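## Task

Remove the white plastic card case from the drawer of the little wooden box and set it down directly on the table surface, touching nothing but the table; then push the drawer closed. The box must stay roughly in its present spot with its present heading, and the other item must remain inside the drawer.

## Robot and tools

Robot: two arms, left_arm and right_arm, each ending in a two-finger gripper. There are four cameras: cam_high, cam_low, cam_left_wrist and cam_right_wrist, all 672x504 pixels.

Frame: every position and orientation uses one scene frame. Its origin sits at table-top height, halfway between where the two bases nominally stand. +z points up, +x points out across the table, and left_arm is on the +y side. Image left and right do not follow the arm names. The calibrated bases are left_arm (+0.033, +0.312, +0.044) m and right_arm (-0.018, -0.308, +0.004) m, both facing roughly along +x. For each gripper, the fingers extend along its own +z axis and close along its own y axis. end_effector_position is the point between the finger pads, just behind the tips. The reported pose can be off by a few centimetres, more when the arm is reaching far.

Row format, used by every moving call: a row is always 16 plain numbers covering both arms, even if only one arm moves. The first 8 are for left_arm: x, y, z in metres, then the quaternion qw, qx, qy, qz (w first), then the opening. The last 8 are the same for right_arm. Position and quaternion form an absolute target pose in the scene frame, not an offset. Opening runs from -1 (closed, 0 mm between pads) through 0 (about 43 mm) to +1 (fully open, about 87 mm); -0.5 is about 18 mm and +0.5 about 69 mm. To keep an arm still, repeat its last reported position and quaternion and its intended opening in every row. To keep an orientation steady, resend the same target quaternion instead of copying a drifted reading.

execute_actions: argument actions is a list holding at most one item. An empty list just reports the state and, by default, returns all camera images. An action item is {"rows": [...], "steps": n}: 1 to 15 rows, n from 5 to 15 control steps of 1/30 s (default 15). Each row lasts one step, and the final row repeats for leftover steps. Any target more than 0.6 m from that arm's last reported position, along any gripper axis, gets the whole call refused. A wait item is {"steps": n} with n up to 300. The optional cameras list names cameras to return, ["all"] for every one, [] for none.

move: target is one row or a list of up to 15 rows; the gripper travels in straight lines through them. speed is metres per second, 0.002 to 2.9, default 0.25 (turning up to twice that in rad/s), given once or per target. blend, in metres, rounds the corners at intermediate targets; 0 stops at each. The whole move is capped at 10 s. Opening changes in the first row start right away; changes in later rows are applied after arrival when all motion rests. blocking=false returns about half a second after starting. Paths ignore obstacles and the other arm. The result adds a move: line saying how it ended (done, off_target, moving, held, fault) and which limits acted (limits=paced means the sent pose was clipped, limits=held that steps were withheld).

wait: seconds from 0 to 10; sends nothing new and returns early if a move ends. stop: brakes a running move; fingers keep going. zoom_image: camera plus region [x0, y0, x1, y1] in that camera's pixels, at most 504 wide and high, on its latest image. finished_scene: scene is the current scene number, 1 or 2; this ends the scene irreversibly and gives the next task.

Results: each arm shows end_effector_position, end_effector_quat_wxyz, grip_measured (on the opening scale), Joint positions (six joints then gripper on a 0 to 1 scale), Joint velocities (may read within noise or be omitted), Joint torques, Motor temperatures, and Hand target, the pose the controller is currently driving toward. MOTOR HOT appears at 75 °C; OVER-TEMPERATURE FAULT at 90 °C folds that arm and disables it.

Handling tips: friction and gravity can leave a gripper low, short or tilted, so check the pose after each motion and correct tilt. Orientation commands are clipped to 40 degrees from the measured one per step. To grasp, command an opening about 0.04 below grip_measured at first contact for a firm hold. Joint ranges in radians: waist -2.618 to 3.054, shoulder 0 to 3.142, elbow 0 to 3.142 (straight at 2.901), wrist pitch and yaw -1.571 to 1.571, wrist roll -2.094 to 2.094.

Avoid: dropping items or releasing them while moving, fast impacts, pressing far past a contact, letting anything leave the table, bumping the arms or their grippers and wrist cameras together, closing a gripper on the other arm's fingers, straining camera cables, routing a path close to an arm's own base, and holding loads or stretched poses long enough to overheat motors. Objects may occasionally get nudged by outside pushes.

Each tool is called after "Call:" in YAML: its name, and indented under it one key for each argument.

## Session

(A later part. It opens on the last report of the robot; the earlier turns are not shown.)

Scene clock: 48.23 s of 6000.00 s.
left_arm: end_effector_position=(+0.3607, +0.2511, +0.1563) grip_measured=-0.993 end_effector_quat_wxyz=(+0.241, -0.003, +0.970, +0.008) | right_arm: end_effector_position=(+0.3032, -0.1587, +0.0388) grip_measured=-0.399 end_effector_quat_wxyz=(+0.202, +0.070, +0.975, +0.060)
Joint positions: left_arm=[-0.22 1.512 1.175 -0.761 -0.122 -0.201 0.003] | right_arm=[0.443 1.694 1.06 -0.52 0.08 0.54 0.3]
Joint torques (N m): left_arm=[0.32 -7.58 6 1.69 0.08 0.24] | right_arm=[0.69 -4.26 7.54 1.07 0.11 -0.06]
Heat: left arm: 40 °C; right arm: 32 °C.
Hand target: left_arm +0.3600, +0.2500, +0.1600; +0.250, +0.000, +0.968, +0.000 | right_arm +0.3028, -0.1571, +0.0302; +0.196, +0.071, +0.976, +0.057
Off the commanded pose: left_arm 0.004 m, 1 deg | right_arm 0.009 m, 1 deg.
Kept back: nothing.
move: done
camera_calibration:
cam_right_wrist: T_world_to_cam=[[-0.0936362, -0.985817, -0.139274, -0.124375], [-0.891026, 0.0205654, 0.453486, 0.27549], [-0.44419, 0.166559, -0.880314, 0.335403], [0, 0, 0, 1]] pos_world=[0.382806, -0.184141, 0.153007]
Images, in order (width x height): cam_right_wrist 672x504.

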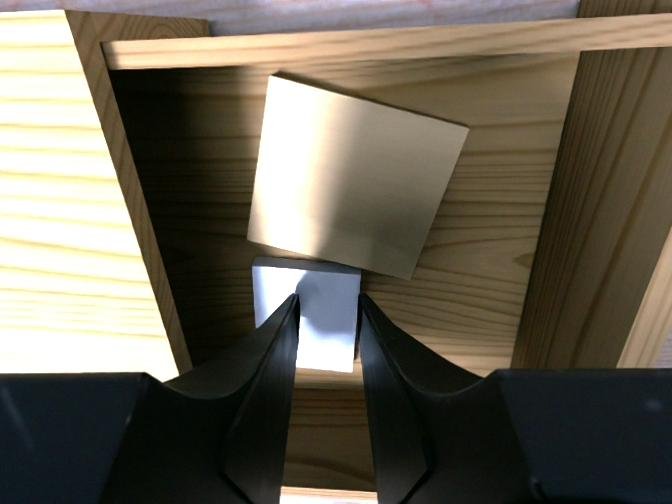

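Call:
move:
  target:
    - [0.36,0.25,0.16,0.25,0,0.968,0,-1,0.303,-0.159,0.038,0.1955,0.0709,0.9765,0.0565,-0.25]
    - [0.36,0.25,0.16,0.25,0,0.968,0,-1,0.303,-0.155,0.095,0.197,0.035,0.965,0.17,-0.25]
    - [0.36,0.25,0.16,0.25,0,0.968,0,-1,0.296,-0.122,0.085,0.197,0.035,0.965,0.17,-1]
  speed: [0.06,0.1,0.1]
  cameras: ["cam_right_wrist"]

Scene clock: 52.27 s of 6000.00 s.
left_arm: end_effector_position=(+0.3607, +0.2511, +0.1563) grip_measured=-0.993 end_effector_quat_wxyz=(+0.241, -0.003, +0.970, +0.008) | right_arm: end_effector_position=(+0.2867, -0.1286, +0.0747) grip_measured=-0.973 end_effector_quat_wxyz=(+0.175, +0.036, +0.971, +0.160)
Joint positions: left_arm=[-0.22 1.512 1.175 -0.761 -0.122 -0.201 0.003] | right_arm=[0.436 1.618 1.094 -0.587 -0.135 0.512 0.013]
Joint torques (N m): left_arm=[0.34 -7.57 6.06 1.69 0.08 0.23] | right_arm=[0.88 -6.71 9.59 1.24 -0.02 -0.07]
Heat: left arm: 41 °C; right arm: 33 °C.
Hand target: left_arm +0.3600, +0.2500, +0.1600; +0.250, +0.000, +0.968, +0.000 | right_arm +0.2957, -0.1221, +0.0853; +0.197, +0.035, +0.965, +0.170
Off the commanded pose: left_arm 0.004 m, 1 deg | right_arm 0.015 m, 3 deg.
Kept back: nothing.
move: off_target (right_arm); target 3's new opening was sent with right_arm's hand 0.019 m and 4 deg from that target
camera_calibration:
cam_right_wrist: T_world_to_cam=[[0.00592127, -0.948211, -0.317586, -0.101678], [-0.868193, -0.162464, 0.468878, 0.212707], [-0.496191, 0.27295, -0.824192, 0.379099], [0, 0, 0, 1]] pos_world=[0.373379, -0.16533, 0.180425]
Images, in order (width x height): cam_right_wrist 672x504.

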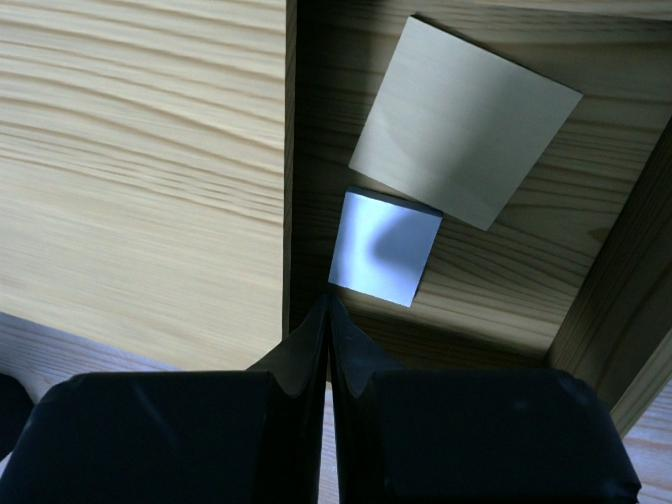

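Call:
move:
  target:
    - [0.36,0.25,0.16,0.25,0,0.968,0,-1,0.295,-0.113,0.068,0.197,0.035,0.965,0.17,-1]
    - [0.36,0.25,0.16,0.25,0,0.968,0,-1,0.295,-0.099,0.033,0.197,0.035,0.965,0.17,-1]
  speed: [0.06,0.05]
  cameras: ["cam_right_wrist"]

Scene clock: 54.40 s of 6000.00 s.
left_arm: end_effector_position=(+0.3607, +0.2511, +0.1563) grip_measured=-0.993 end_effector_quat_wxyz=(+0.241, -0.003, +0.970, +0.008) | right_arm: end_effector_position=(+0.2886, -0.1070, +0.0354) grip_measured=-0.973 end_effector_quat_wxyz=(+0.185, +0.034, +0.969, +0.162)
Joint positions: left_arm=[-0.22 1.512 1.175 -0.761 -0.122 -0.201 0.003] | right_arm=[0.499 1.696 1.007 -0.394 -0.102 0.564 0.013]
Joint torques (N m): left_arm=[0.32 -7.6 6.02 1.68 0.07 0.22] | right_arm=[1.09 -4.98 7.32 1.56 0.03 0.01]
Heat: left arm: 41 °C; right arm: 33 °C.
Hand target: left_arm +0.3600, +0.2500, +0.1600; +0.250, +0.000, +0.968, +0.000 | right_arm +0.2946, -0.0993, +0.0333; +0.196, +0.035, +0.965, +0.170
Off the commanded pose: left_arm 0.004 m, 1 deg | right_arm 0.011 m, 2 deg.
Kept back: nothing.
move: off_target (right_arm)
camera_calibration:
cam_right_wrist: T_world_to_cam=[[0.0147337, -0.947044, -0.320765, -0.0960747], [-0.877512, -0.166032, 0.449896, 0.239233], [-0.479328, 0.274847, -0.833489, 0.337507], [0, 0, 0, 1]] pos_world=[0.373122, -0.144029, 0.142861]
Images, in order (width x height): cam_right_wrist 672x504.

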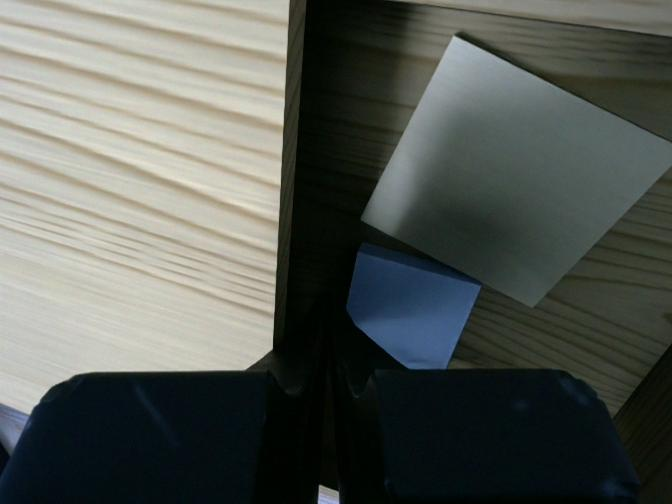

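Call:
move:
  target:
    - [0.36,0.25,0.16,0.25,0,0.968,0,-1,0.296,-0.15,0.030,0.197,0.035,0.965,0.17,-1]
  speed: [0.06]
  cameras: ["cam_right_wrist"]

Scene clock: 55.80 s of 6000.00 s.
left_arm: end_effector_position=(+0.3607, +0.2511, +0.1563) grip_measured=-0.993 end_effector_quat_wxyz=(+0.241, -0.003, +0.970, +0.008) | right_arm: end_effector_position=(+0.3004, -0.1393, +0.0325) grip_measured=-0.973 end_effector_quat_wxyz=(+0.195, +0.040, +0.962, +0.187)
Joint positions: left_arm=[-0.22 1.512 1.175 -0.761 -0.122 -0.201 0.003] | right_arm=[0.369 1.673 0.946 -0.331 -0.196 0.472 0.013]
Joint torques (N m): left_arm=[0.39 -7.6 6.08 1.7 0.09 0.21] | right_arm=[-0.9 -7.57 5.61 0.98 0.14 -0.47]
Heat: left arm: 41 °C; right arm: 33 °C.
Hand target: left_arm +0.3600, +0.2500, +0.1600; +0.250, +0.000, +0.968, +0.000 | right_arm +0.2960, -0.1497, +0.0298; +0.196, +0.035, +0.965, +0.170
Off the commanded pose: left_arm 0.004 m, 1 deg | right_arm 0.012 m, 2 deg.
Kept back: nothing.
move: off_target (right_arm)
camera_calibration:
cam_right_wrist: T_world_to_cam=[[0.0161998, -0.929545, -0.368353, -0.12416], [-0.88759, -0.182985, 0.422729, 0.247087], [-0.460349, 0.320098, -0.828019, 0.349867], [0, 0, 0, 1]] pos_world=[0.382384, -0.182191, 0.139511]
Images, in order (width x height): cam_right_wrist 672x504.

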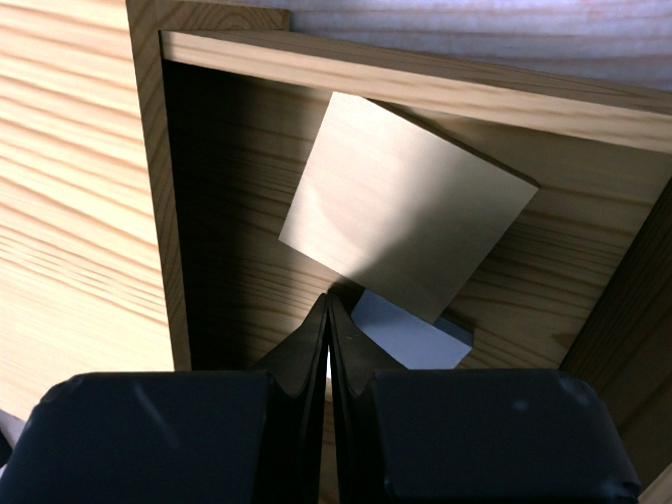

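Call:
move:
  target:
    - [0.36,0.25,0.16,0.25,0,0.968,0,-1,0.298,-0.13,0.035,0.197,0.035,0.965,0.17,-1]
    - [0.36,0.25,0.16,0.25,0,0.968,0,-1,0.265,-0.17,0.11,0.2,0,0.98,0,0.3]
  speed: [0.1,0.15]
  cameras: ["cam_right_wrist"]

Scene clock: 59.03 s of 6000.00 s.
left_arm: end_effector_position=(+0.3607, +0.2511, +0.1563) grip_measured=-0.993 end_effector_quat_wxyz=(+0.241, -0.003, +0.970, +0.008) | right_arm: end_effector_position=(+0.2572, -0.1732, +0.0916) grip_measured=+0.300 end_effector_quat_wxyz=(+0.172, +0.004, +0.985, -0.007)
Joint positions: left_arm=[-0.22 1.512 1.175 -0.761 -0.122 -0.201 0.003] | right_arm=[0.522 1.567 1.169 -0.873 0.174 0.473 0.65]
Joint torques (N m): left_arm=[0.38 -7.56 6.04 1.69 0.07 0.23] | right_arm=[0.72 -7.88 10.97 0.72 0.28 -0.22]
Motor temperatures (°C): left_arm=[25 42 36 30 24 26 23] | right_arm=[25 33 30 29 27 27 27]
Heat: left arm: 42 °C; right arm: 33 °C.
Hand target: left_arm +0.3600, +0.2500, +0.1600; +0.250, +0.000, +0.968, +0.000 | right_arm +0.2645, -0.1701, +0.1099; +0.200, +0.000, +0.980, +0.000
Off the commanded pose: left_arm 0.004 m, 1 deg | right_arm 0.020 m, 3 deg.
Kept back: nothing.
move: off_target (right_arm); target 2's new opening was sent with right_arm's hand 0.020 m and 3 deg from that target
camera_calibration:
cam_right_wrist: T_world_to_cam=[[0.00987448, -0.999785, 0.0182355, -0.179199], [-0.860846, 0.000779178, 0.508865, 0.194667], [-0.50877, -0.0207228, -0.860653, 0.346293], [0, 0, 0, 1]] pos_world=[0.345531, -0.172136, 0.202246]
Images, in order (width x height): cam_right_wrist 672x504.

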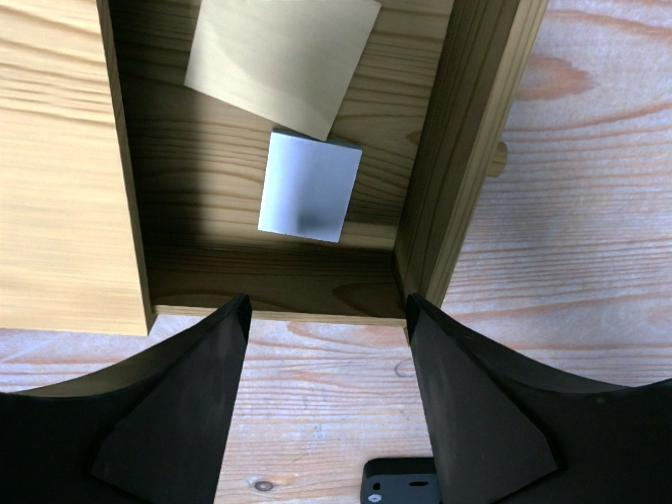

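Call:
move:
  target:
    - [0.36,0.25,0.16,0.25,0,0.968,0,-1,0.281,-0.163,0.07,0.2,0.0684,0.9776,-0.014,0.2]
    - [0.36,0.25,0.16,0.25,0,0.968,0,-1,0.281,-0.163,0.028,0.2,0.0684,0.9776,-0.014,0.2]
  speed: [0.1,0.05]
  cameras: ["cam_right_wrist"]

Scene clock: 61.80 s of 6000.00 s.
left_arm: end_effector_position=(+0.3607, +0.2511, +0.1563) grip_measured=-0.993 end_effector_quat_wxyz=(+0.241, -0.003, +0.970, +0.008) | right_arm: end_effector_position=(+0.2785, -0.1647, +0.0335) grip_measured=+0.200 end_effector_quat_wxyz=(+0.195, +0.066, +0.978, -0.010)
Joint positions: left_arm=[-0.22 1.512 1.175 -0.761 -0.122 -0.201 0.003] | right_arm=[0.527 1.681 1.042 -0.606 0.223 0.595 0.6]
Joint torques (N m): left_arm=[0.36 -7.6 6.08 1.68 0.08 0.23] | right_arm=[0.85 -4.66 6.82 1 0.32 -0.01]
Heat: left arm: 42 °C; right arm: 33 °C.
Hand target: left_arm +0.3600, +0.2500, +0.1600; +0.250, +0.000, +0.968, +0.000 | right_arm +0.2808, -0.1630, +0.0281; +0.200, +0.068, +0.977, -0.014
Off the commanded pose: left_arm 0.004 m, 1 deg | right_arm 0.006 m, 1 deg.
Kept back: nothing.
move: done
camera_calibration:
cam_right_wrist: T_world_to_cam=[[-0.113586, -0.993528, 0.000151692, -0.133712], [-0.878836, 0.100545, 0.46641, 0.265387], [-0.463407, 0.0528445, -0.884569, 0.307569], [0, 0, 0, 1]] pos_world=[0.360573, -0.175784, 0.148307]
Images, in order (width x height): cam_right_wrist 672x504.

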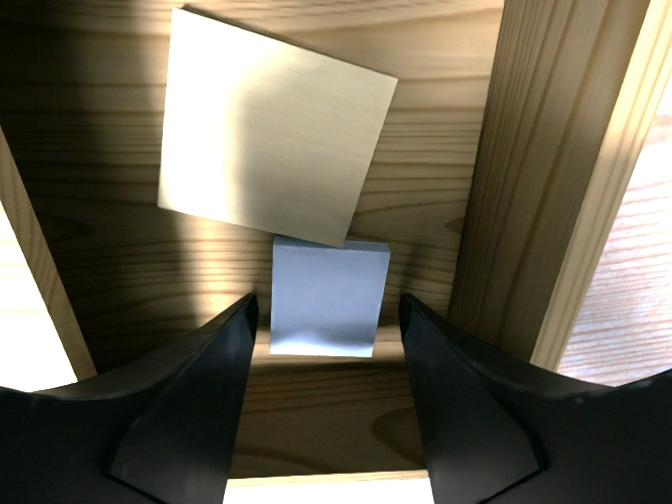

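Call:
move:
  target:
    - [0.36,0.25,0.16,0.25,0,0.968,0,-1,0.281,-0.163,0.030,0.2,0.0684,0.9776,-0.014,0]
    - [0.36,0.25,0.16,0.25,0,0.968,0,-1,0.281,-0.163,0.030,0.2,0.0684,0.9776,-0.014,-0.4]
  cameras: ["cam_right_wrist"]

Scene clock: 63.93 s of 6000.00 s.
left_arm: end_effector_position=(+0.3607, +0.2511, +0.1563) grip_measured=-0.993 end_effector_quat_wxyz=(+0.241, -0.003, +0.970, +0.008) | right_arm: end_effector_position=(+0.2788, -0.1645, +0.0336) grip_measured=-0.061 end_effector_quat_wxyz=(+0.196, +0.066, +0.978, -0.010)
Joint positions: left_arm=[-0.22 1.512 1.175 -0.761 -0.122 -0.201 0.003] | right_arm=[0.527 1.681 1.042 -0.604 0.223 0.595 0.47]
Joint torques (N m): left_arm=[0.4 -7.56 6.01 1.68 0.07 0.23] | right_arm=[0.83 -4.94 7.41 0.93 0.24 -0.04]
Heat: left arm: 42 °C; right arm: 33 °C.
Hand target: left_arm +0.3600, +0.2500, +0.1600; +0.250, +0.000, +0.968, +0.000 | right_arm +0.2808, -0.1630, +0.0300; +0.200, +0.068, +0.977, -0.014
Off the commanded pose: left_arm 0.004 m, 1 deg | right_arm 0.004 m, 1 deg.
Kept back: nothing.
move: done
camera_calibration:
cam_right_wrist: T_world_to_cam=[[-0.113646, -0.993521, -0.000755023, -0.133441], [-0.879463, 0.100246, 0.465291, 0.265716], [-0.462201, 0.0535425, -0.885157, 0.307561], [0, 0, 0, 1]] pos_world=[0.360677, -0.175681, 0.148504]
Images, in order (width x height): cam_right_wrist 672x504.

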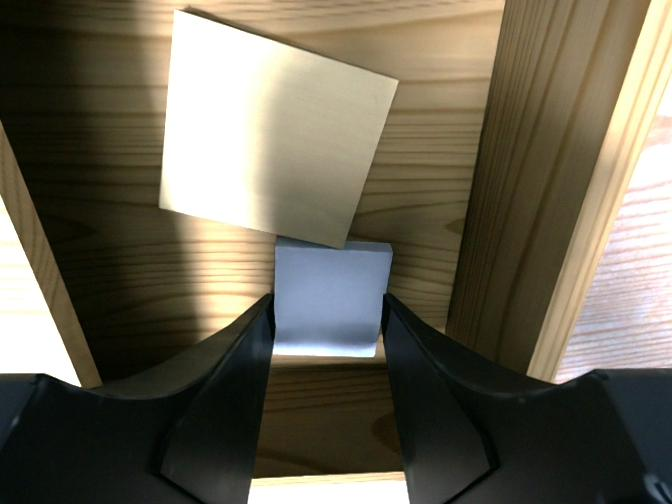

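Call:
move:
  target:
    - [0.36,0.25,0.16,0.25,0,0.968,0,-1,0.277,-0.163,0.05,0.2,0.0684,0.9776,-0.014,-0.2]
    - [0.36,0.25,0.16,0.25,0,0.968,0,-1,0.277,-0.168,0.15,0.2,0.0684,0.9776,-0.014,-0.2]
  speed: [0.05,0.15]
  blend: [0.01,0]
  cameras: ["cam_high","cam_right_wrist"]

Scene clock: 66.00 s of 6000.00 s.
left_arm: end_effector_position=(+0.3607, +0.2511, +0.1563) grip_measured=-0.993 end_effector_quat_wxyz=(+0.241, -0.003, +0.970, +0.008) | right_arm: end_effector_position=(+0.2711, -0.1670, +0.1321) grip_measured=-0.061 end_effector_quat_wxyz=(+0.176, +0.063, +0.982, -0.023)
Joint positions: left_arm=[-0.22 1.512 1.175 -0.761 -0.122 -0.201 0.003] | right_arm=[0.533 1.622 1.388 -1.059 0.226 0.6 0.47]
Joint torques (N m): left_arm=[0.31 -7.57 6.02 1.69 0.06 0.23] | right_arm=[-0.5 -8.43 10.73 0.64 0.25 -0.16]
Heat: left arm: 43 °C; right arm: 33 °C.
Hand target: left_arm +0.3600, +0.2500, +0.1600; +0.250, +0.000, +0.968, +0.000 | right_arm +0.2766, -0.1681, +0.1498; +0.200, +0.069, +0.977, -0.014
Off the commanded pose: left_arm 0.004 m, 1 deg | right_arm 0.019 m, 3 deg.
Kept back: nothing.
move: off_target (right_arm)
camera_calibration:
cam_right_wrist: T_world_to_cam=[[-0.112612, -0.993235, 0.0283269, -0.140873], [-0.858789, 0.111629, 0.50002, 0.20505], [-0.4998, 0.0319813, -0.86555, 0.395397], [0, 0, 0, 1]] pos_world=[0.35785, -0.175454, 0.243698]
Images, in order (width x height): cam_high 672x504, cam_right_wrist 672x504.

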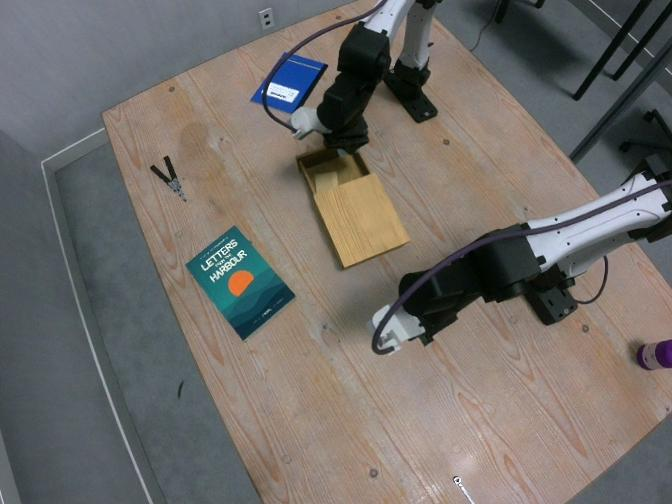

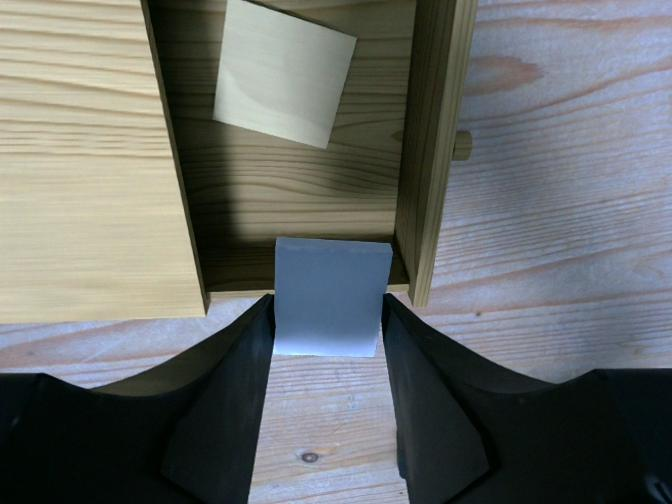

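Call:
move:
  target:
    - [0.36,0.25,0.16,0.25,0,0.968,0,-1,0.255,-0.345,0.14,0.2,0.0684,0.9776,-0.014,-0.2]
    - [0.36,0.25,0.16,0.25,0,0.968,0,-1,0.255,-0.345,0.05,0.2,0.0684,0.9776,-0.014,-0.2]
    - [0.36,0.25,0.16,0.25,0,0.968,0,-1,0.255,-0.345,0.020,0.2,0.0684,0.9776,-0.014,-0.2]
  speed: [0.25,0.18,0.05]
  blend: [0.03,0.01,0]
  cameras: ["cam_low","cam_right_wrist"]

Scene clock: 68.70 s of 6000.00 s.
left_arm: end_effector_position=(+0.3607, +0.2511, +0.1563) grip_measured=-0.993 end_effector_quat_wxyz=(+0.241, -0.003, +0.970, +0.008) | right_arm: end_effector_position=(+0.2511, -0.3436, +0.0229) grip_measured=-0.061 end_effector_quat_wxyz=(+0.195, +0.070, +0.978, -0.018)
Joint positions: left_arm=[-0.22 1.512 1.175 -0.761 -0.122 -0.201 0.003] | right_arm=[-0.096 1.448 0.757 -0.487 0.013 0.013 0.47]
Joint torques (N m): left_arm=[0.32 -7.54 5.98 1.69 0.07 0.23] | right_arm=[-0.79 -3.33 7.19 1.11 -0.11 -0.24]
Heat: left arm: 43 °C; right arm: 33 °C.
Hand target: left_arm +0.3600, +0.2500, +0.1600; +0.250, +0.000, +0.968, +0.000 | right_arm +0.2548, -0.3450, +0.0201; +0.200, +0.068, +0.977, -0.014
Off the commanded pose: left_arm 0.004 m, 1 deg | right_arm 0.005 m, 1 deg.
Kept back: nothing.
move: done
camera_calibration:
cam_right_wrist: T_world_to_cam=[[-0.123603, -0.992237, 0.0137451, -0.312053], [-0.876953, 0.115704, 0.46644, 0.268935], [-0.464409, 0.0455998, -0.884446, 0.292659], [0, 0, 0, 1]] pos_world=[0.333186, -0.354092, 0.137688]
Images, in order (width x height): cam_low 672x504, cam_right_wrist 672x504.

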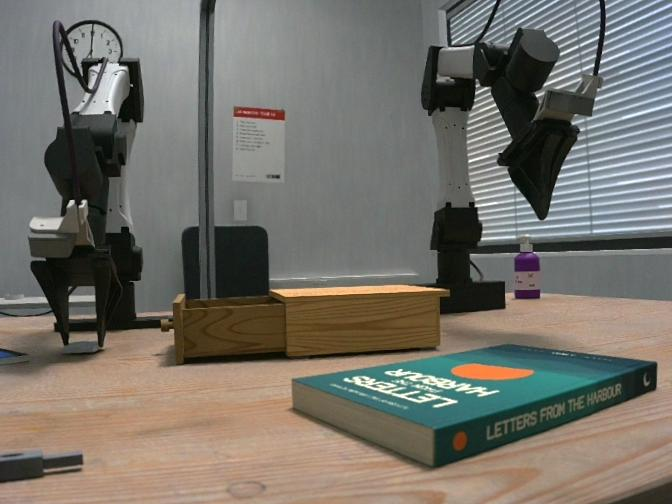

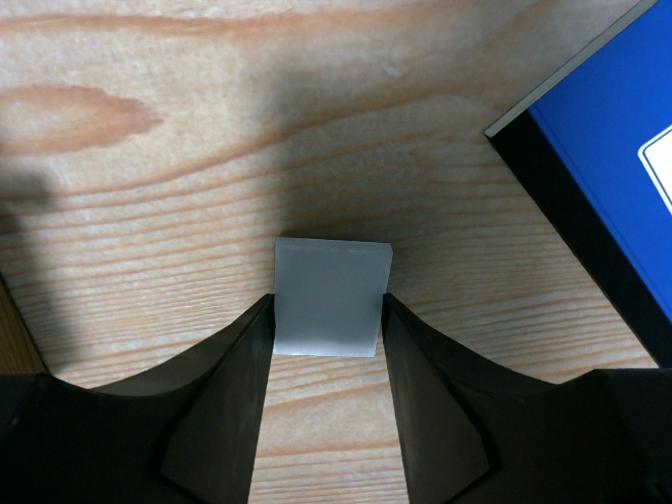

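Call:
move:
  target:
    - [0.36,0.25,0.16,0.25,0,0.968,0,-1,0.255,-0.342,0.004,0.2,0.0684,0.9776,-0.014,-0.2]
  speed: 0.04
  cameras: ["cam_low","cam_right_wrist"]

Scene clock: 69.63 s of 6000.00 s.
left_arm: end_effector_position=(+0.3607, +0.2511, +0.1563) grip_measured=-0.993 end_effector_quat_wxyz=(+0.241, -0.003, +0.970, +0.008) | right_arm: end_effector_position=(+0.2538, -0.3440, +0.0183) grip_measured=-0.061 end_effector_quat_wxyz=(+0.202, +0.070, +0.977, -0.018)
Joint positions: left_arm=[-0.22 1.512 1.175 -0.761 -0.122 -0.201 0.003] | right_arm=[-0.096 1.455 0.739 -0.446 0.013 0.013 0.469]
Joint torques (N m): left_arm=[0.34 -7.6 6.02 1.7 0.07 0.23] | right_arm=[0.35 -1.58 4.63 1.53 -0.07 -0.12]
Heat: left arm: 43 °C; right arm: 33 °C.
Hand target: left_arm +0.3600, +0.2500, +0.1600; +0.250, +0.000, +0.968, +0.000 | right_arm +0.2539, -0.3419, +0.0050; +0.199, +0.068, +0.977, -0.014
Off the commanded pose: left_arm 0.004 m, 1 deg | right_arm 0.014 m, 1 deg.
Kept back: nothing.
move: off_target (right_arm)
camera_calibration:
cam_right_wrist: T_world_to_cam=[[-0.123793, -0.992211, 0.0138654, -0.311939], [-0.883933, 0.116612, 0.452839, 0.275821], [-0.450929, 0.0438025, -0.891484, 0.285944], [0, 0, 0, 1]] pos_world=[0.334132, -0.354199, 0.134337]
Images, in order (width x height): cam_low 672x504, cam_right_wrist 672x504.

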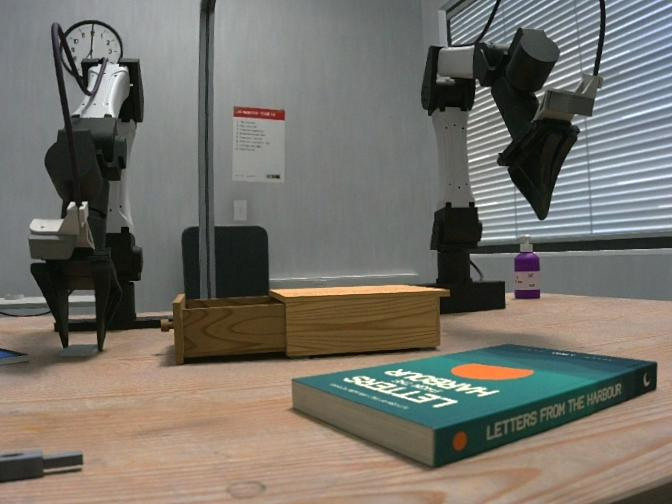

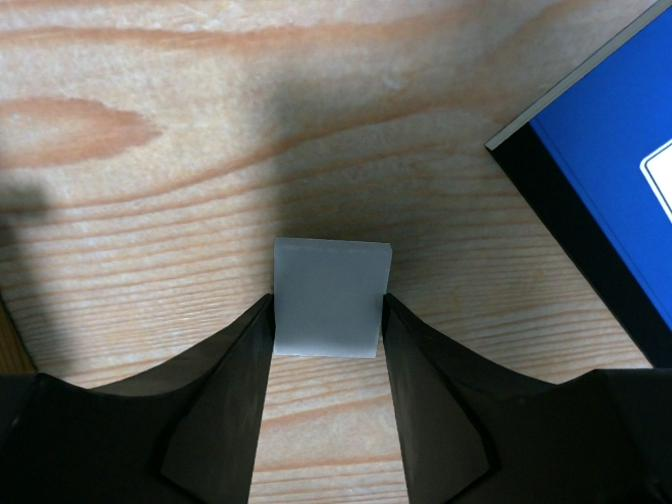

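Call:
move:
  target:
    - [0.36,0.25,0.16,0.25,0,0.968,0,-1,0.255,-0.343,0.003,0.2,0.0684,0.9776,-0.014,-0.08]
    - [0.36,0.25,0.16,0.25,0,0.968,0,-1,0.255,-0.343,0.008,0.2,0.0684,0.9776,-0.014,0.15]
    - [0.36,0.25,0.16,0.25,0,0.968,0,-1,0.255,-0.343,0.14,0.2,0.0684,0.9776,-0.014,0.15]
  speed: [0.05,0.05,0.15]
  cameras: ["cam_low","cam_high","cam_right_wrist"]

Call:
zoom_image:
  camera: "cam_high"
  region: [260, 130, 440, 290]

Scene clock: 73.37 s of 6000.00 s.
left_arm: end_effector_position=(+0.3607, +0.2511, +0.1563) grip_measured=-0.993 end_effector_quat_wxyz=(+0.241, -0.003, +0.970, +0.008) | right_arm: end_effector_position=(+0.2494, -0.3439, +0.1257) grip_measured=+0.150 end_effector_quat_wxyz=(+0.177, +0.070, +0.982, -0.017)
Joint positions: left_arm=[-0.22 1.512 1.175 -0.761 -0.122 -0.201 0.003] | right_arm=[-0.097 1.379 1.13 -0.964 0.015 0.012 0.575]
Joint torques (N m): left_arm=[0.35 -7.54 6.06 1.69 0.08 0.24] | right_arm=[-0.05 -6.09 11.14 0.82 -0.07 -0.12]
Heat: left arm: 43 °C; right arm: 33 °C.
Hand target: left_arm +0.3600, +0.2500, +0.1600; +0.250, +0.000, +0.968, +0.000 | right_arm +0.2547, -0.3430, +0.1399; +0.200, +0.068, +0.977, -0.014
Off the commanded pose: left_arm 0.004 m, 1 deg | right_arm 0.015 m, 3 deg.
Kept back: nothing.
move: off_target (right_arm)
camera_calibration:
cam_right_wrist: T_world_to_cam=[[-0.123554, -0.992224, 0.0150164, -0.314026], [-0.859682, 0.114583, 0.497812, 0.21095], [-0.495662, 0.0485972, -0.867155, 0.38944], [0, 0, 0, 1]] pos_world=[0.335582, -0.354682, 0.237407]
Images, in order (width x height): cam_high 672x504, cam_low 672x504, cam_right_wrist 672x504.

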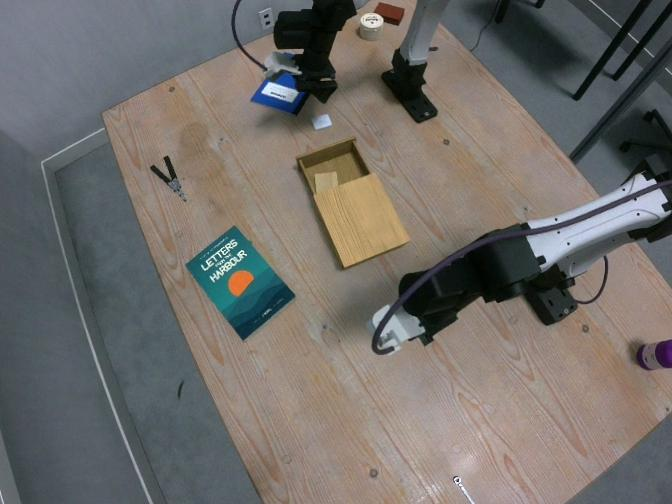

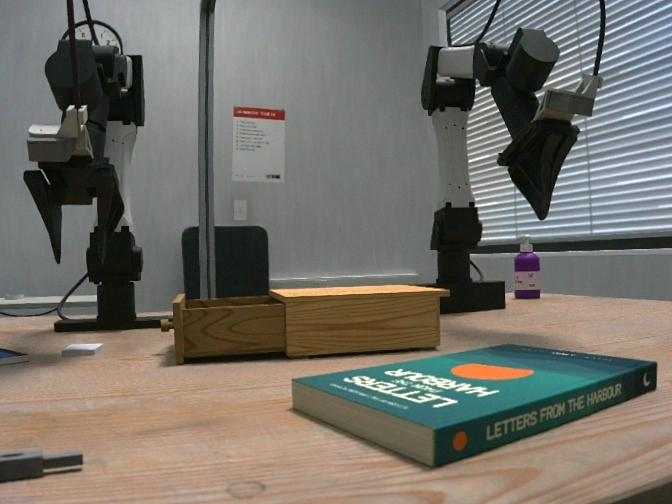

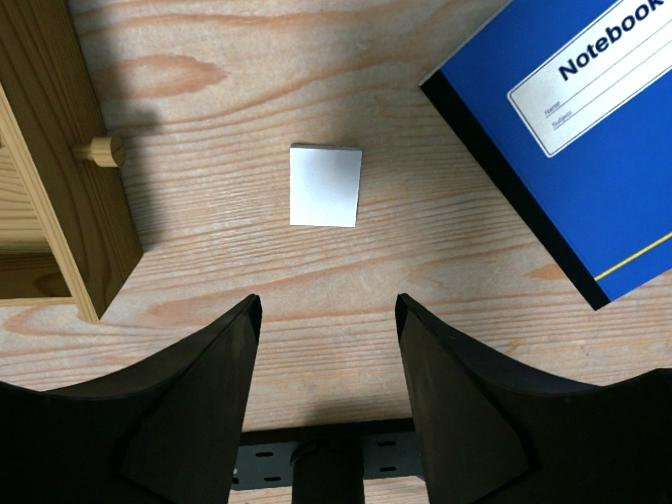

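Scaled by 2.800 from the camera's 672x504 image, which has a finer 960x720 frame.

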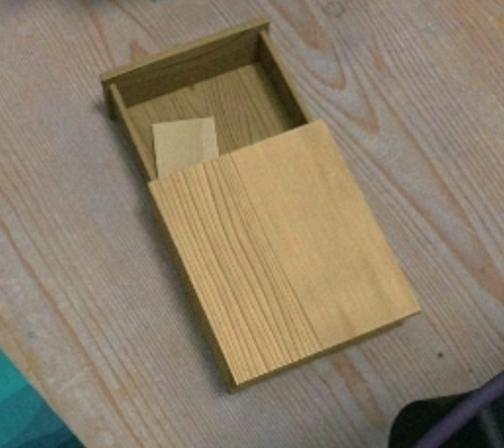

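Call:
move:
  target:
    - [0.32,0.18,0.14,0.162,-0.051,0.940,-0.296,-1,0.34,-0.32,0.13,0.166,0.037,0.961,0.213,-1]
    - [0.29,0.15,0.06,0.162,-0.051,0.940,-0.296,-1,0.355,-0.30,0.055,0.166,0.037,0.961,0.213,-1]
    - [0.285,0.095,0.045,0.162,-0.051,0.940,-0.296,-1,0.355,-0.28,0.05,0.166,0.037,0.961,0.213,-1]
  speed: [0.25,0.15,0.08]
  blend: [0.03,0,0]
  cameras: ["cam_high","cam_low","cam_left_wrist","cam_right_wrist"]

Scene clock: 77.60 s of 6000.00 s.
left_arm: end_effector_position=(+0.2834, +0.0939, +0.0495) grip_measured=-0.993 end_effector_quat_wxyz=(+0.158, -0.047, +0.938, -0.304) | right_arm: end_effector_position=(+0.3517, -0.2809, +0.0522) grip_measured=-0.973 end_effector_quat_wxyz=(+0.161, +0.038, +0.962, +0.217)
Joint positions: left_arm=[-0.449 1.594 0.636 -0.003 0.364 -0.669 0.003] | right_arm=[-0.112 1.865 1.282 -0.688 -0.464 0.007 0.013]
Joint torques (N m): left_arm=[-0.35 -4.67 5.65 1.87 -0.03 0.14] | right_arm=[0.72 -7.17 7.13 0.93 -0.16 -0.09]
Heat: left arm: 43 °C; right arm: 33 °C.
Hand target: left_arm +0.2849, +0.0950, +0.0452; +0.162, -0.051, +0.940, -0.296 | right_arm +0.3550, -0.2800, +0.0501; +0.166, +0.037, +0.962, +0.213
Off the commanded pose: left_arm 0.005 m, 1 deg | right_arm 0.004 m, 1 deg.
Kept back: nothing.
move: done
camera_calibration:
cam_left_wrist: T_world_to_cam=[[-0.00702693, -0.818546, 0.574398, 0.0484625], [-0.869057, 0.289146, 0.401416, 0.223985], [-0.494662, -0.496364, -0.713395, 0.366728], [0, 0, 0, 1]] pos_world=[0.376403, 0.156935, 0.143874]
cam_right_wrist: T_world_to_cam=[[0.0174581, -0.905126, -0.424785, -0.239976], [-0.853777, -0.234598, 0.464789, 0.229819], [-0.520346, 0.354557, -0.776871, 0.463304], [0, 0, 0, 1]] pos_world=[0.441483, -0.327561, 0.151172]

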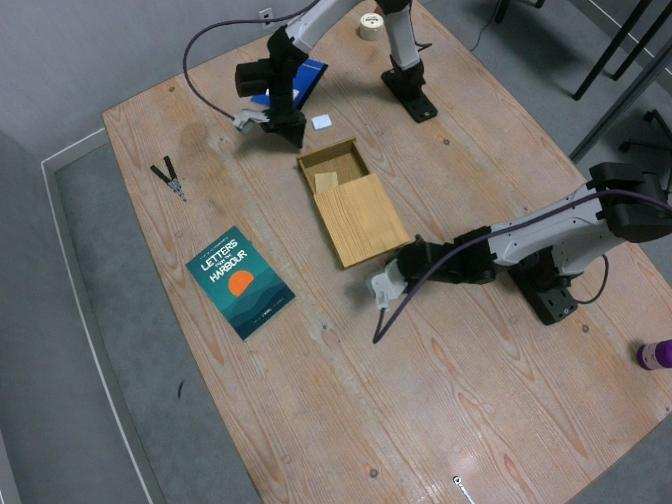

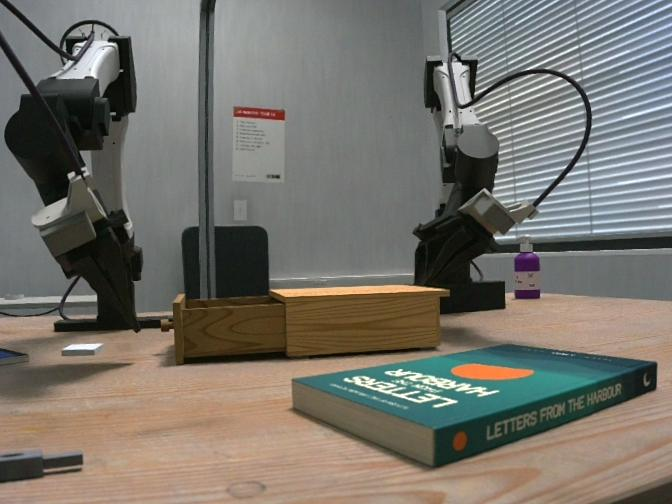

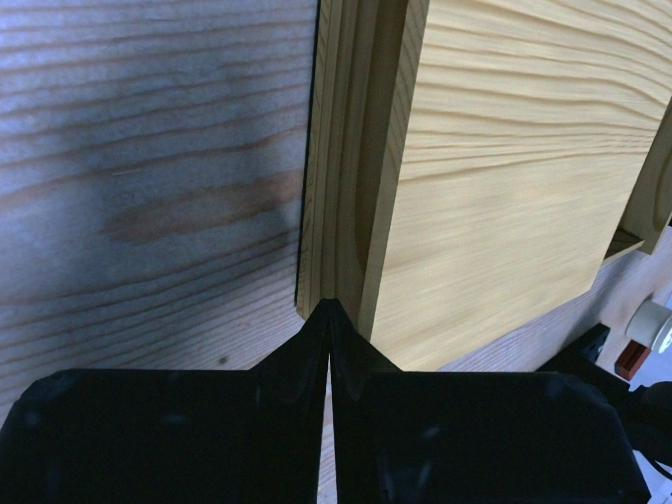

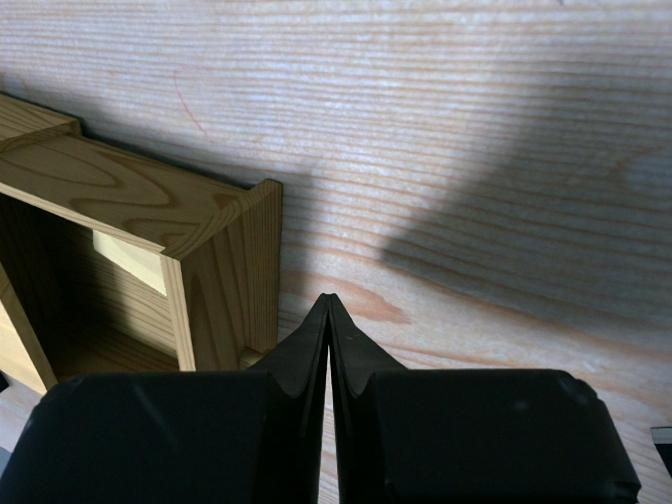

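Call:
move:
  target:
    - [0.297,0.08,0.045,0.162,-0.051,0.940,-0.296,-1,0.355,-0.25,0.05,0.166,0.037,0.961,0.213,-1]
    - [0.297,0.075,0.045,0.162,-0.051,0.940,-0.296,-1,0.357,-0.18,0.045,0.166,0.037,0.961,0.213,-1]
  speed: 0.06
  blend: [0.01,0]
  cameras: ["cam_high","cam_low","cam_left_wrist","cam_right_wrist"]

Scene clock: 79.80 s of 6000.00 s.
left_arm: end_effector_position=(+0.2859, +0.0883, +0.0362) grip_measured=-0.993 end_effector_quat_wxyz=(+0.148, -0.055, +0.947, -0.279) | right_arm: end_effector_position=(+0.3603, -0.2038, +0.0395) grip_measured=-0.973 end_effector_quat_wxyz=(+0.170, +0.044, +0.969, +0.176)
Joint positions: left_arm=[-0.484 1.661 0.675 -0.012 0.312 -0.696 0.003] | right_arm=[0.143 1.865 1.24 -0.539 -0.289 0.263 0.013]
Joint torques (N m): left_arm=[-1.28 -5.23 8.38 2.04 0.17 0] | right_arm=[3 -8.06 7.21 1.1 -0.77 0.11]
Heat: left arm: 42 °C; right arm: 33 °C.
Hand target: left_arm +0.2963, +0.0756, +0.0456; +0.162, -0.051, +0.940, -0.296 | right_arm +0.3564, -0.1809, +0.0454; +0.165, +0.036, +0.962, +0.212
Off the commanded pose: left_arm 0.019 m, 3 deg | right_arm 0.025 m, 4 deg.
Kept back: nothing.
move: off_target (left_arm, right_arm)
camera_calibration:
cam_left_wrist: T_world_to_cam=[[0.0222189, -0.844932, 0.534412, 0.046915], [-0.861224, 0.2553, 0.439449, 0.232501], [-0.50774, -0.470013, -0.722003, 0.35741], [0, 0, 0, 1]] pos_world=[0.380664, 0.14827, 0.130807]
cam_right_wrist: T_world_to_cam=[[-0.00473356, -0.936413, -0.350869, -0.177078], [-0.864441, -0.172558, 0.472192, 0.277312], [-0.502712, 0.305541, -0.808656, 0.415528], [0, 0, 0, 1]] pos_world=[0.447772, -0.244926, 0.142943]

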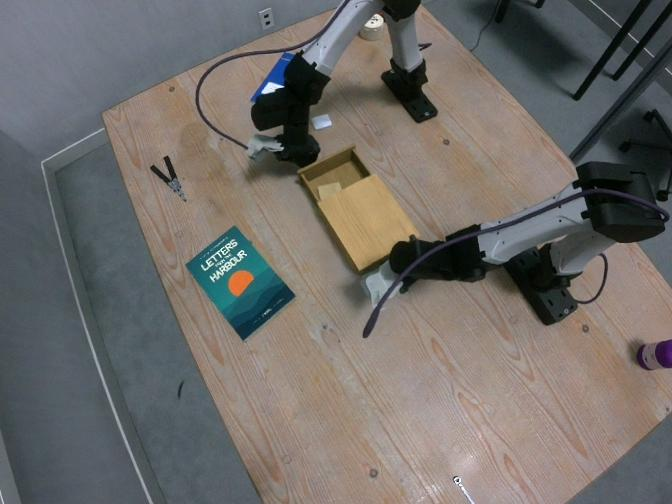

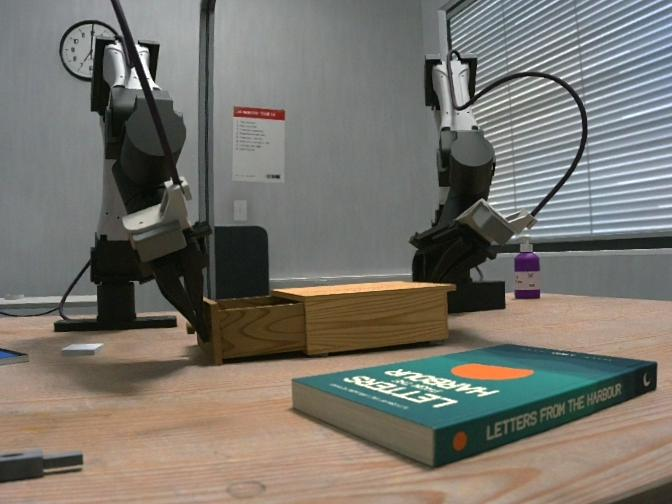

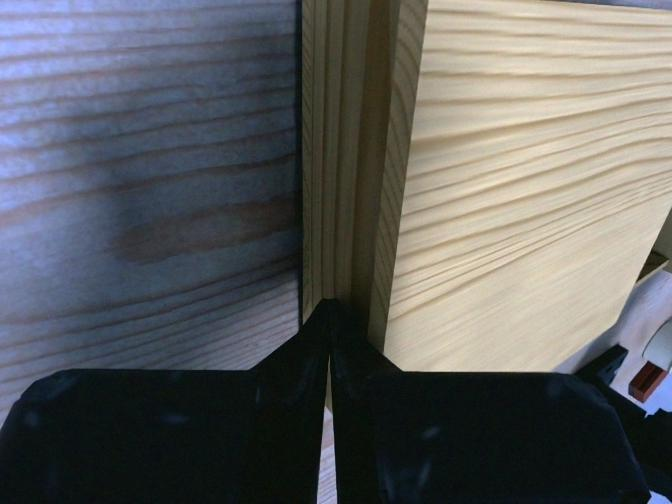

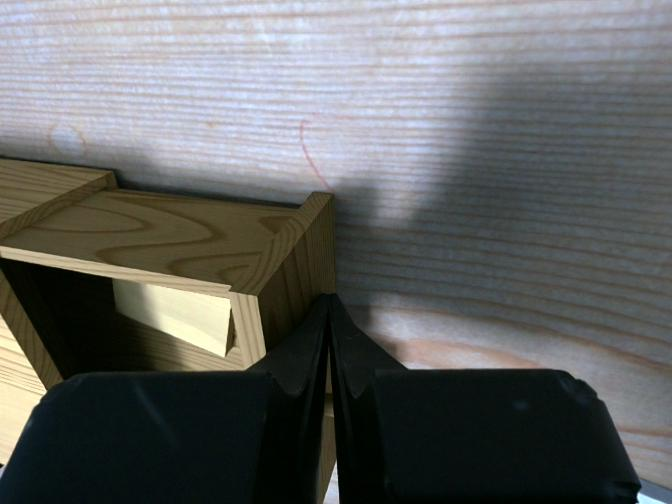

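Call:
move:
  target:
    - [0.315,0.075,0.05,0.162,-0.051,0.940,-0.296,-1,0.345,-0.235,0.045,0.166,0.037,0.961,0.213,-1]
    - [0.318,0.062,0.048,0.162,-0.051,0.940,-0.296,-1,0.335,-0.215,0.045,0.166,0.037,0.961,0.213,-1]
    - [0.318,0.062,0.048,0.162,-0.051,0.940,-0.296,-1,0.337,-0.15,0.045,0.166,0.037,0.961,0.213,-1]
  speed: 0.06
  blend: [0.005,0.005,0]
  cameras: ["cam_high","cam_low","cam_right_wrist"]

Scene clock: 82.80 s of 6000.00 s.
left_arm: end_effector_position=(+0.3107, +0.0769, +0.0390) grip_measured=-0.993 end_effector_quat_wxyz=(+0.156, -0.058, +0.947, -0.273) | right_arm: end_effector_position=(+0.3327, -0.1781, +0.0287) grip_measured=-0.973 end_effector_quat_wxyz=(+0.155, +0.045, +0.972, +0.171)
Joint positions: left_arm=[-0.489 1.736 0.782 -0.037 0.289 -0.702 0.003] | right_arm=[0.23 1.819 1.139 -0.494 -0.251 0.343 0.013]
Joint torques (N m): left_arm=[-1.2 -5.91 8.4 1.98 0.36 0.02] | right_arm=[3.85 -8.35 9.5 1.12 -0.75 0.27]
Heat: left arm: 42 °C; right arm: 33 °C.
Hand target: left_arm +0.3174, +0.0625, +0.0485; +0.162, -0.051, +0.940, -0.296 | right_arm +0.3356, -0.1512, +0.0454; +0.164, +0.036, +0.962, +0.213
Off the commanded pose: left_arm 0.019 m, 3 deg | right_arm 0.033 m, 5 deg.
Kept back: nothing.
move: off_target (left_arm, right_arm)
camera_calibration:
cam_right_wrist: T_world_to_cam=[[-0.014584, -0.939718, -0.341639, -0.154471], [-0.84963, -0.168496, 0.499738, 0.258018], [-0.527178, 0.297554, -0.795955, 0.391404], [0, 0, 0, 1]] pos_world=[0.423307, -0.218149, 0.129825]
Images, in order (width x height): cam_high 672x504, cam_low 672x504, cam_right_wrist 672x504.

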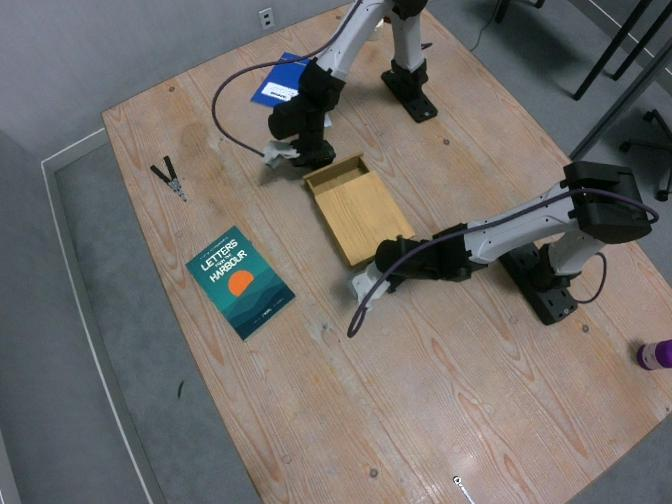

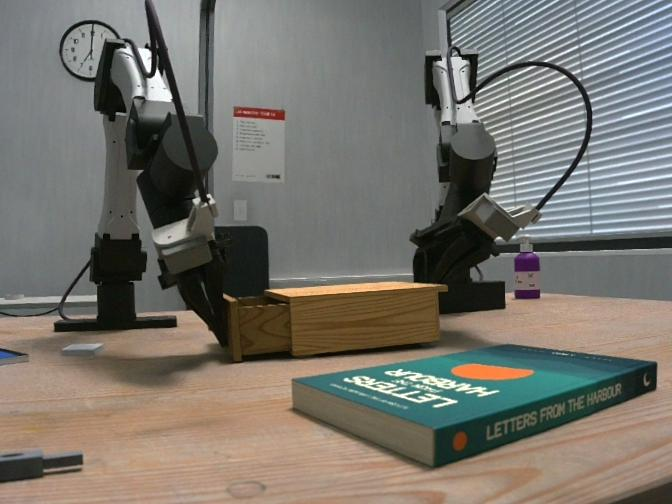

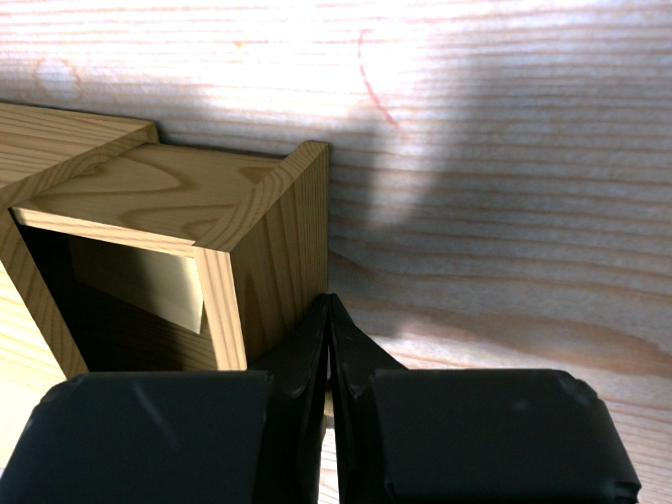

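Call:
move:
  target:
    - [0.318,0.062,0.048,0.162,-0.051,0.940,-0.296,-1,0.338,-0.10,0.055,0.166,0.037,0.961,0.213,-1]
  speed: 0.06
  cameras: ["cam_high","cam_low","cam_right_wrist"]

Scene clock: 84.20 s of 6000.00 s.
left_arm: end_effector_position=(+0.3075, +0.0810, +0.0357) grip_measured=-0.993 end_effector_quat_wxyz=(+0.150, -0.061, +0.951, -0.262) | right_arm: end_effector_position=(+0.3276, -0.1373, +0.0394) grip_measured=-0.974 end_effector_quat_wxyz=(+0.158, +0.045, +0.974, +0.153)
Joint positions: left_arm=[-0.489 1.736 0.782 -0.061 0.276 -0.7 0.003] | right_arm=[0.366 1.819 1.192 -0.529 -0.163 0.463 0.013]
Joint torques (N m): left_arm=[-1.13 -6.15 8.31 2.21 0.47 0.03] | right_arm=[3.49 -6.34 12.34 1.32 -0.96 0.29]
Heat: left arm: 42 °C; right arm: 33 °C.
Hand target: left_arm +0.3170, +0.0630, +0.0490; +0.162, -0.050, +0.940, -0.296 | right_arm +0.3352, -0.1022, +0.0566; +0.165, +0.035, +0.963, +0.212
Off the commanded pose: left_arm 0.025 m, 4 deg | right_arm 0.042 m, 7 deg.
Kept back: nothing.
move: off_target (left_arm, right_arm)
camera_calibration:
cam_right_wrist: T_world_to_cam=[[-0.0200987, -0.951093, -0.308249, -0.113664], [-0.852243, -0.144907, 0.502676, 0.259203], [-0.522759, 0.272806, -0.807651, 0.38069], [0, 0, 0, 1]] pos_world=[0.417629, -0.1744, 0.142132]
Images, in order (width x height): cam_high 672x504, cam_low 672x504, cam_right_wrist 672x504.

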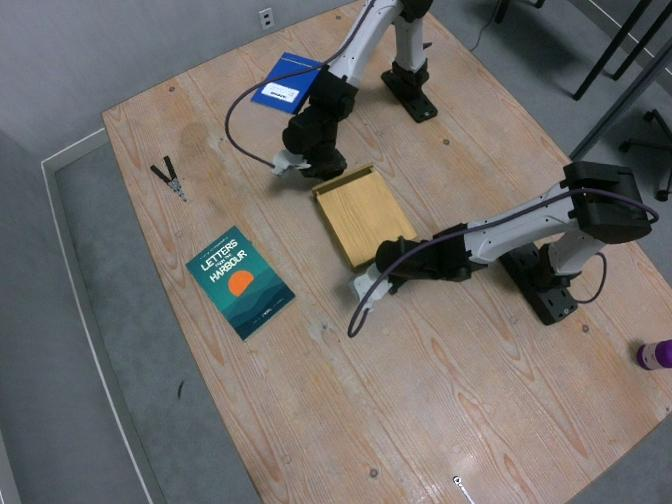

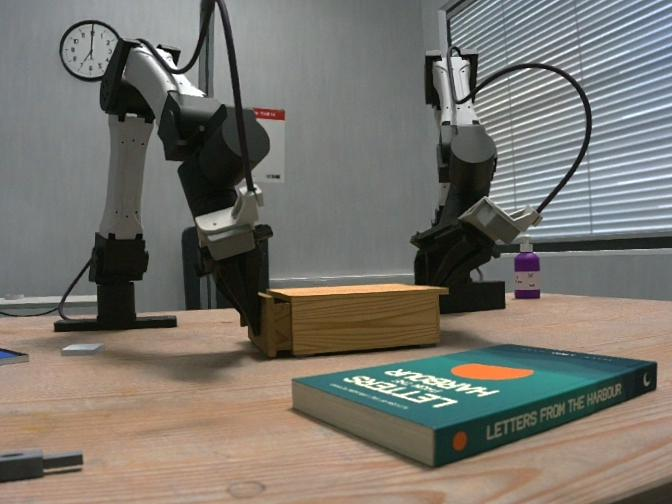

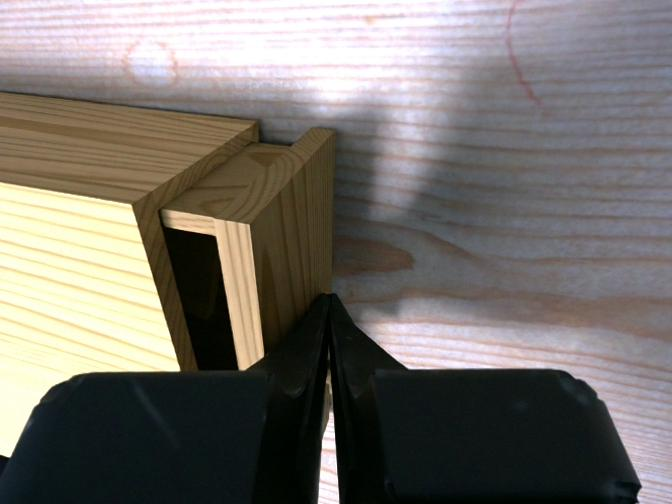

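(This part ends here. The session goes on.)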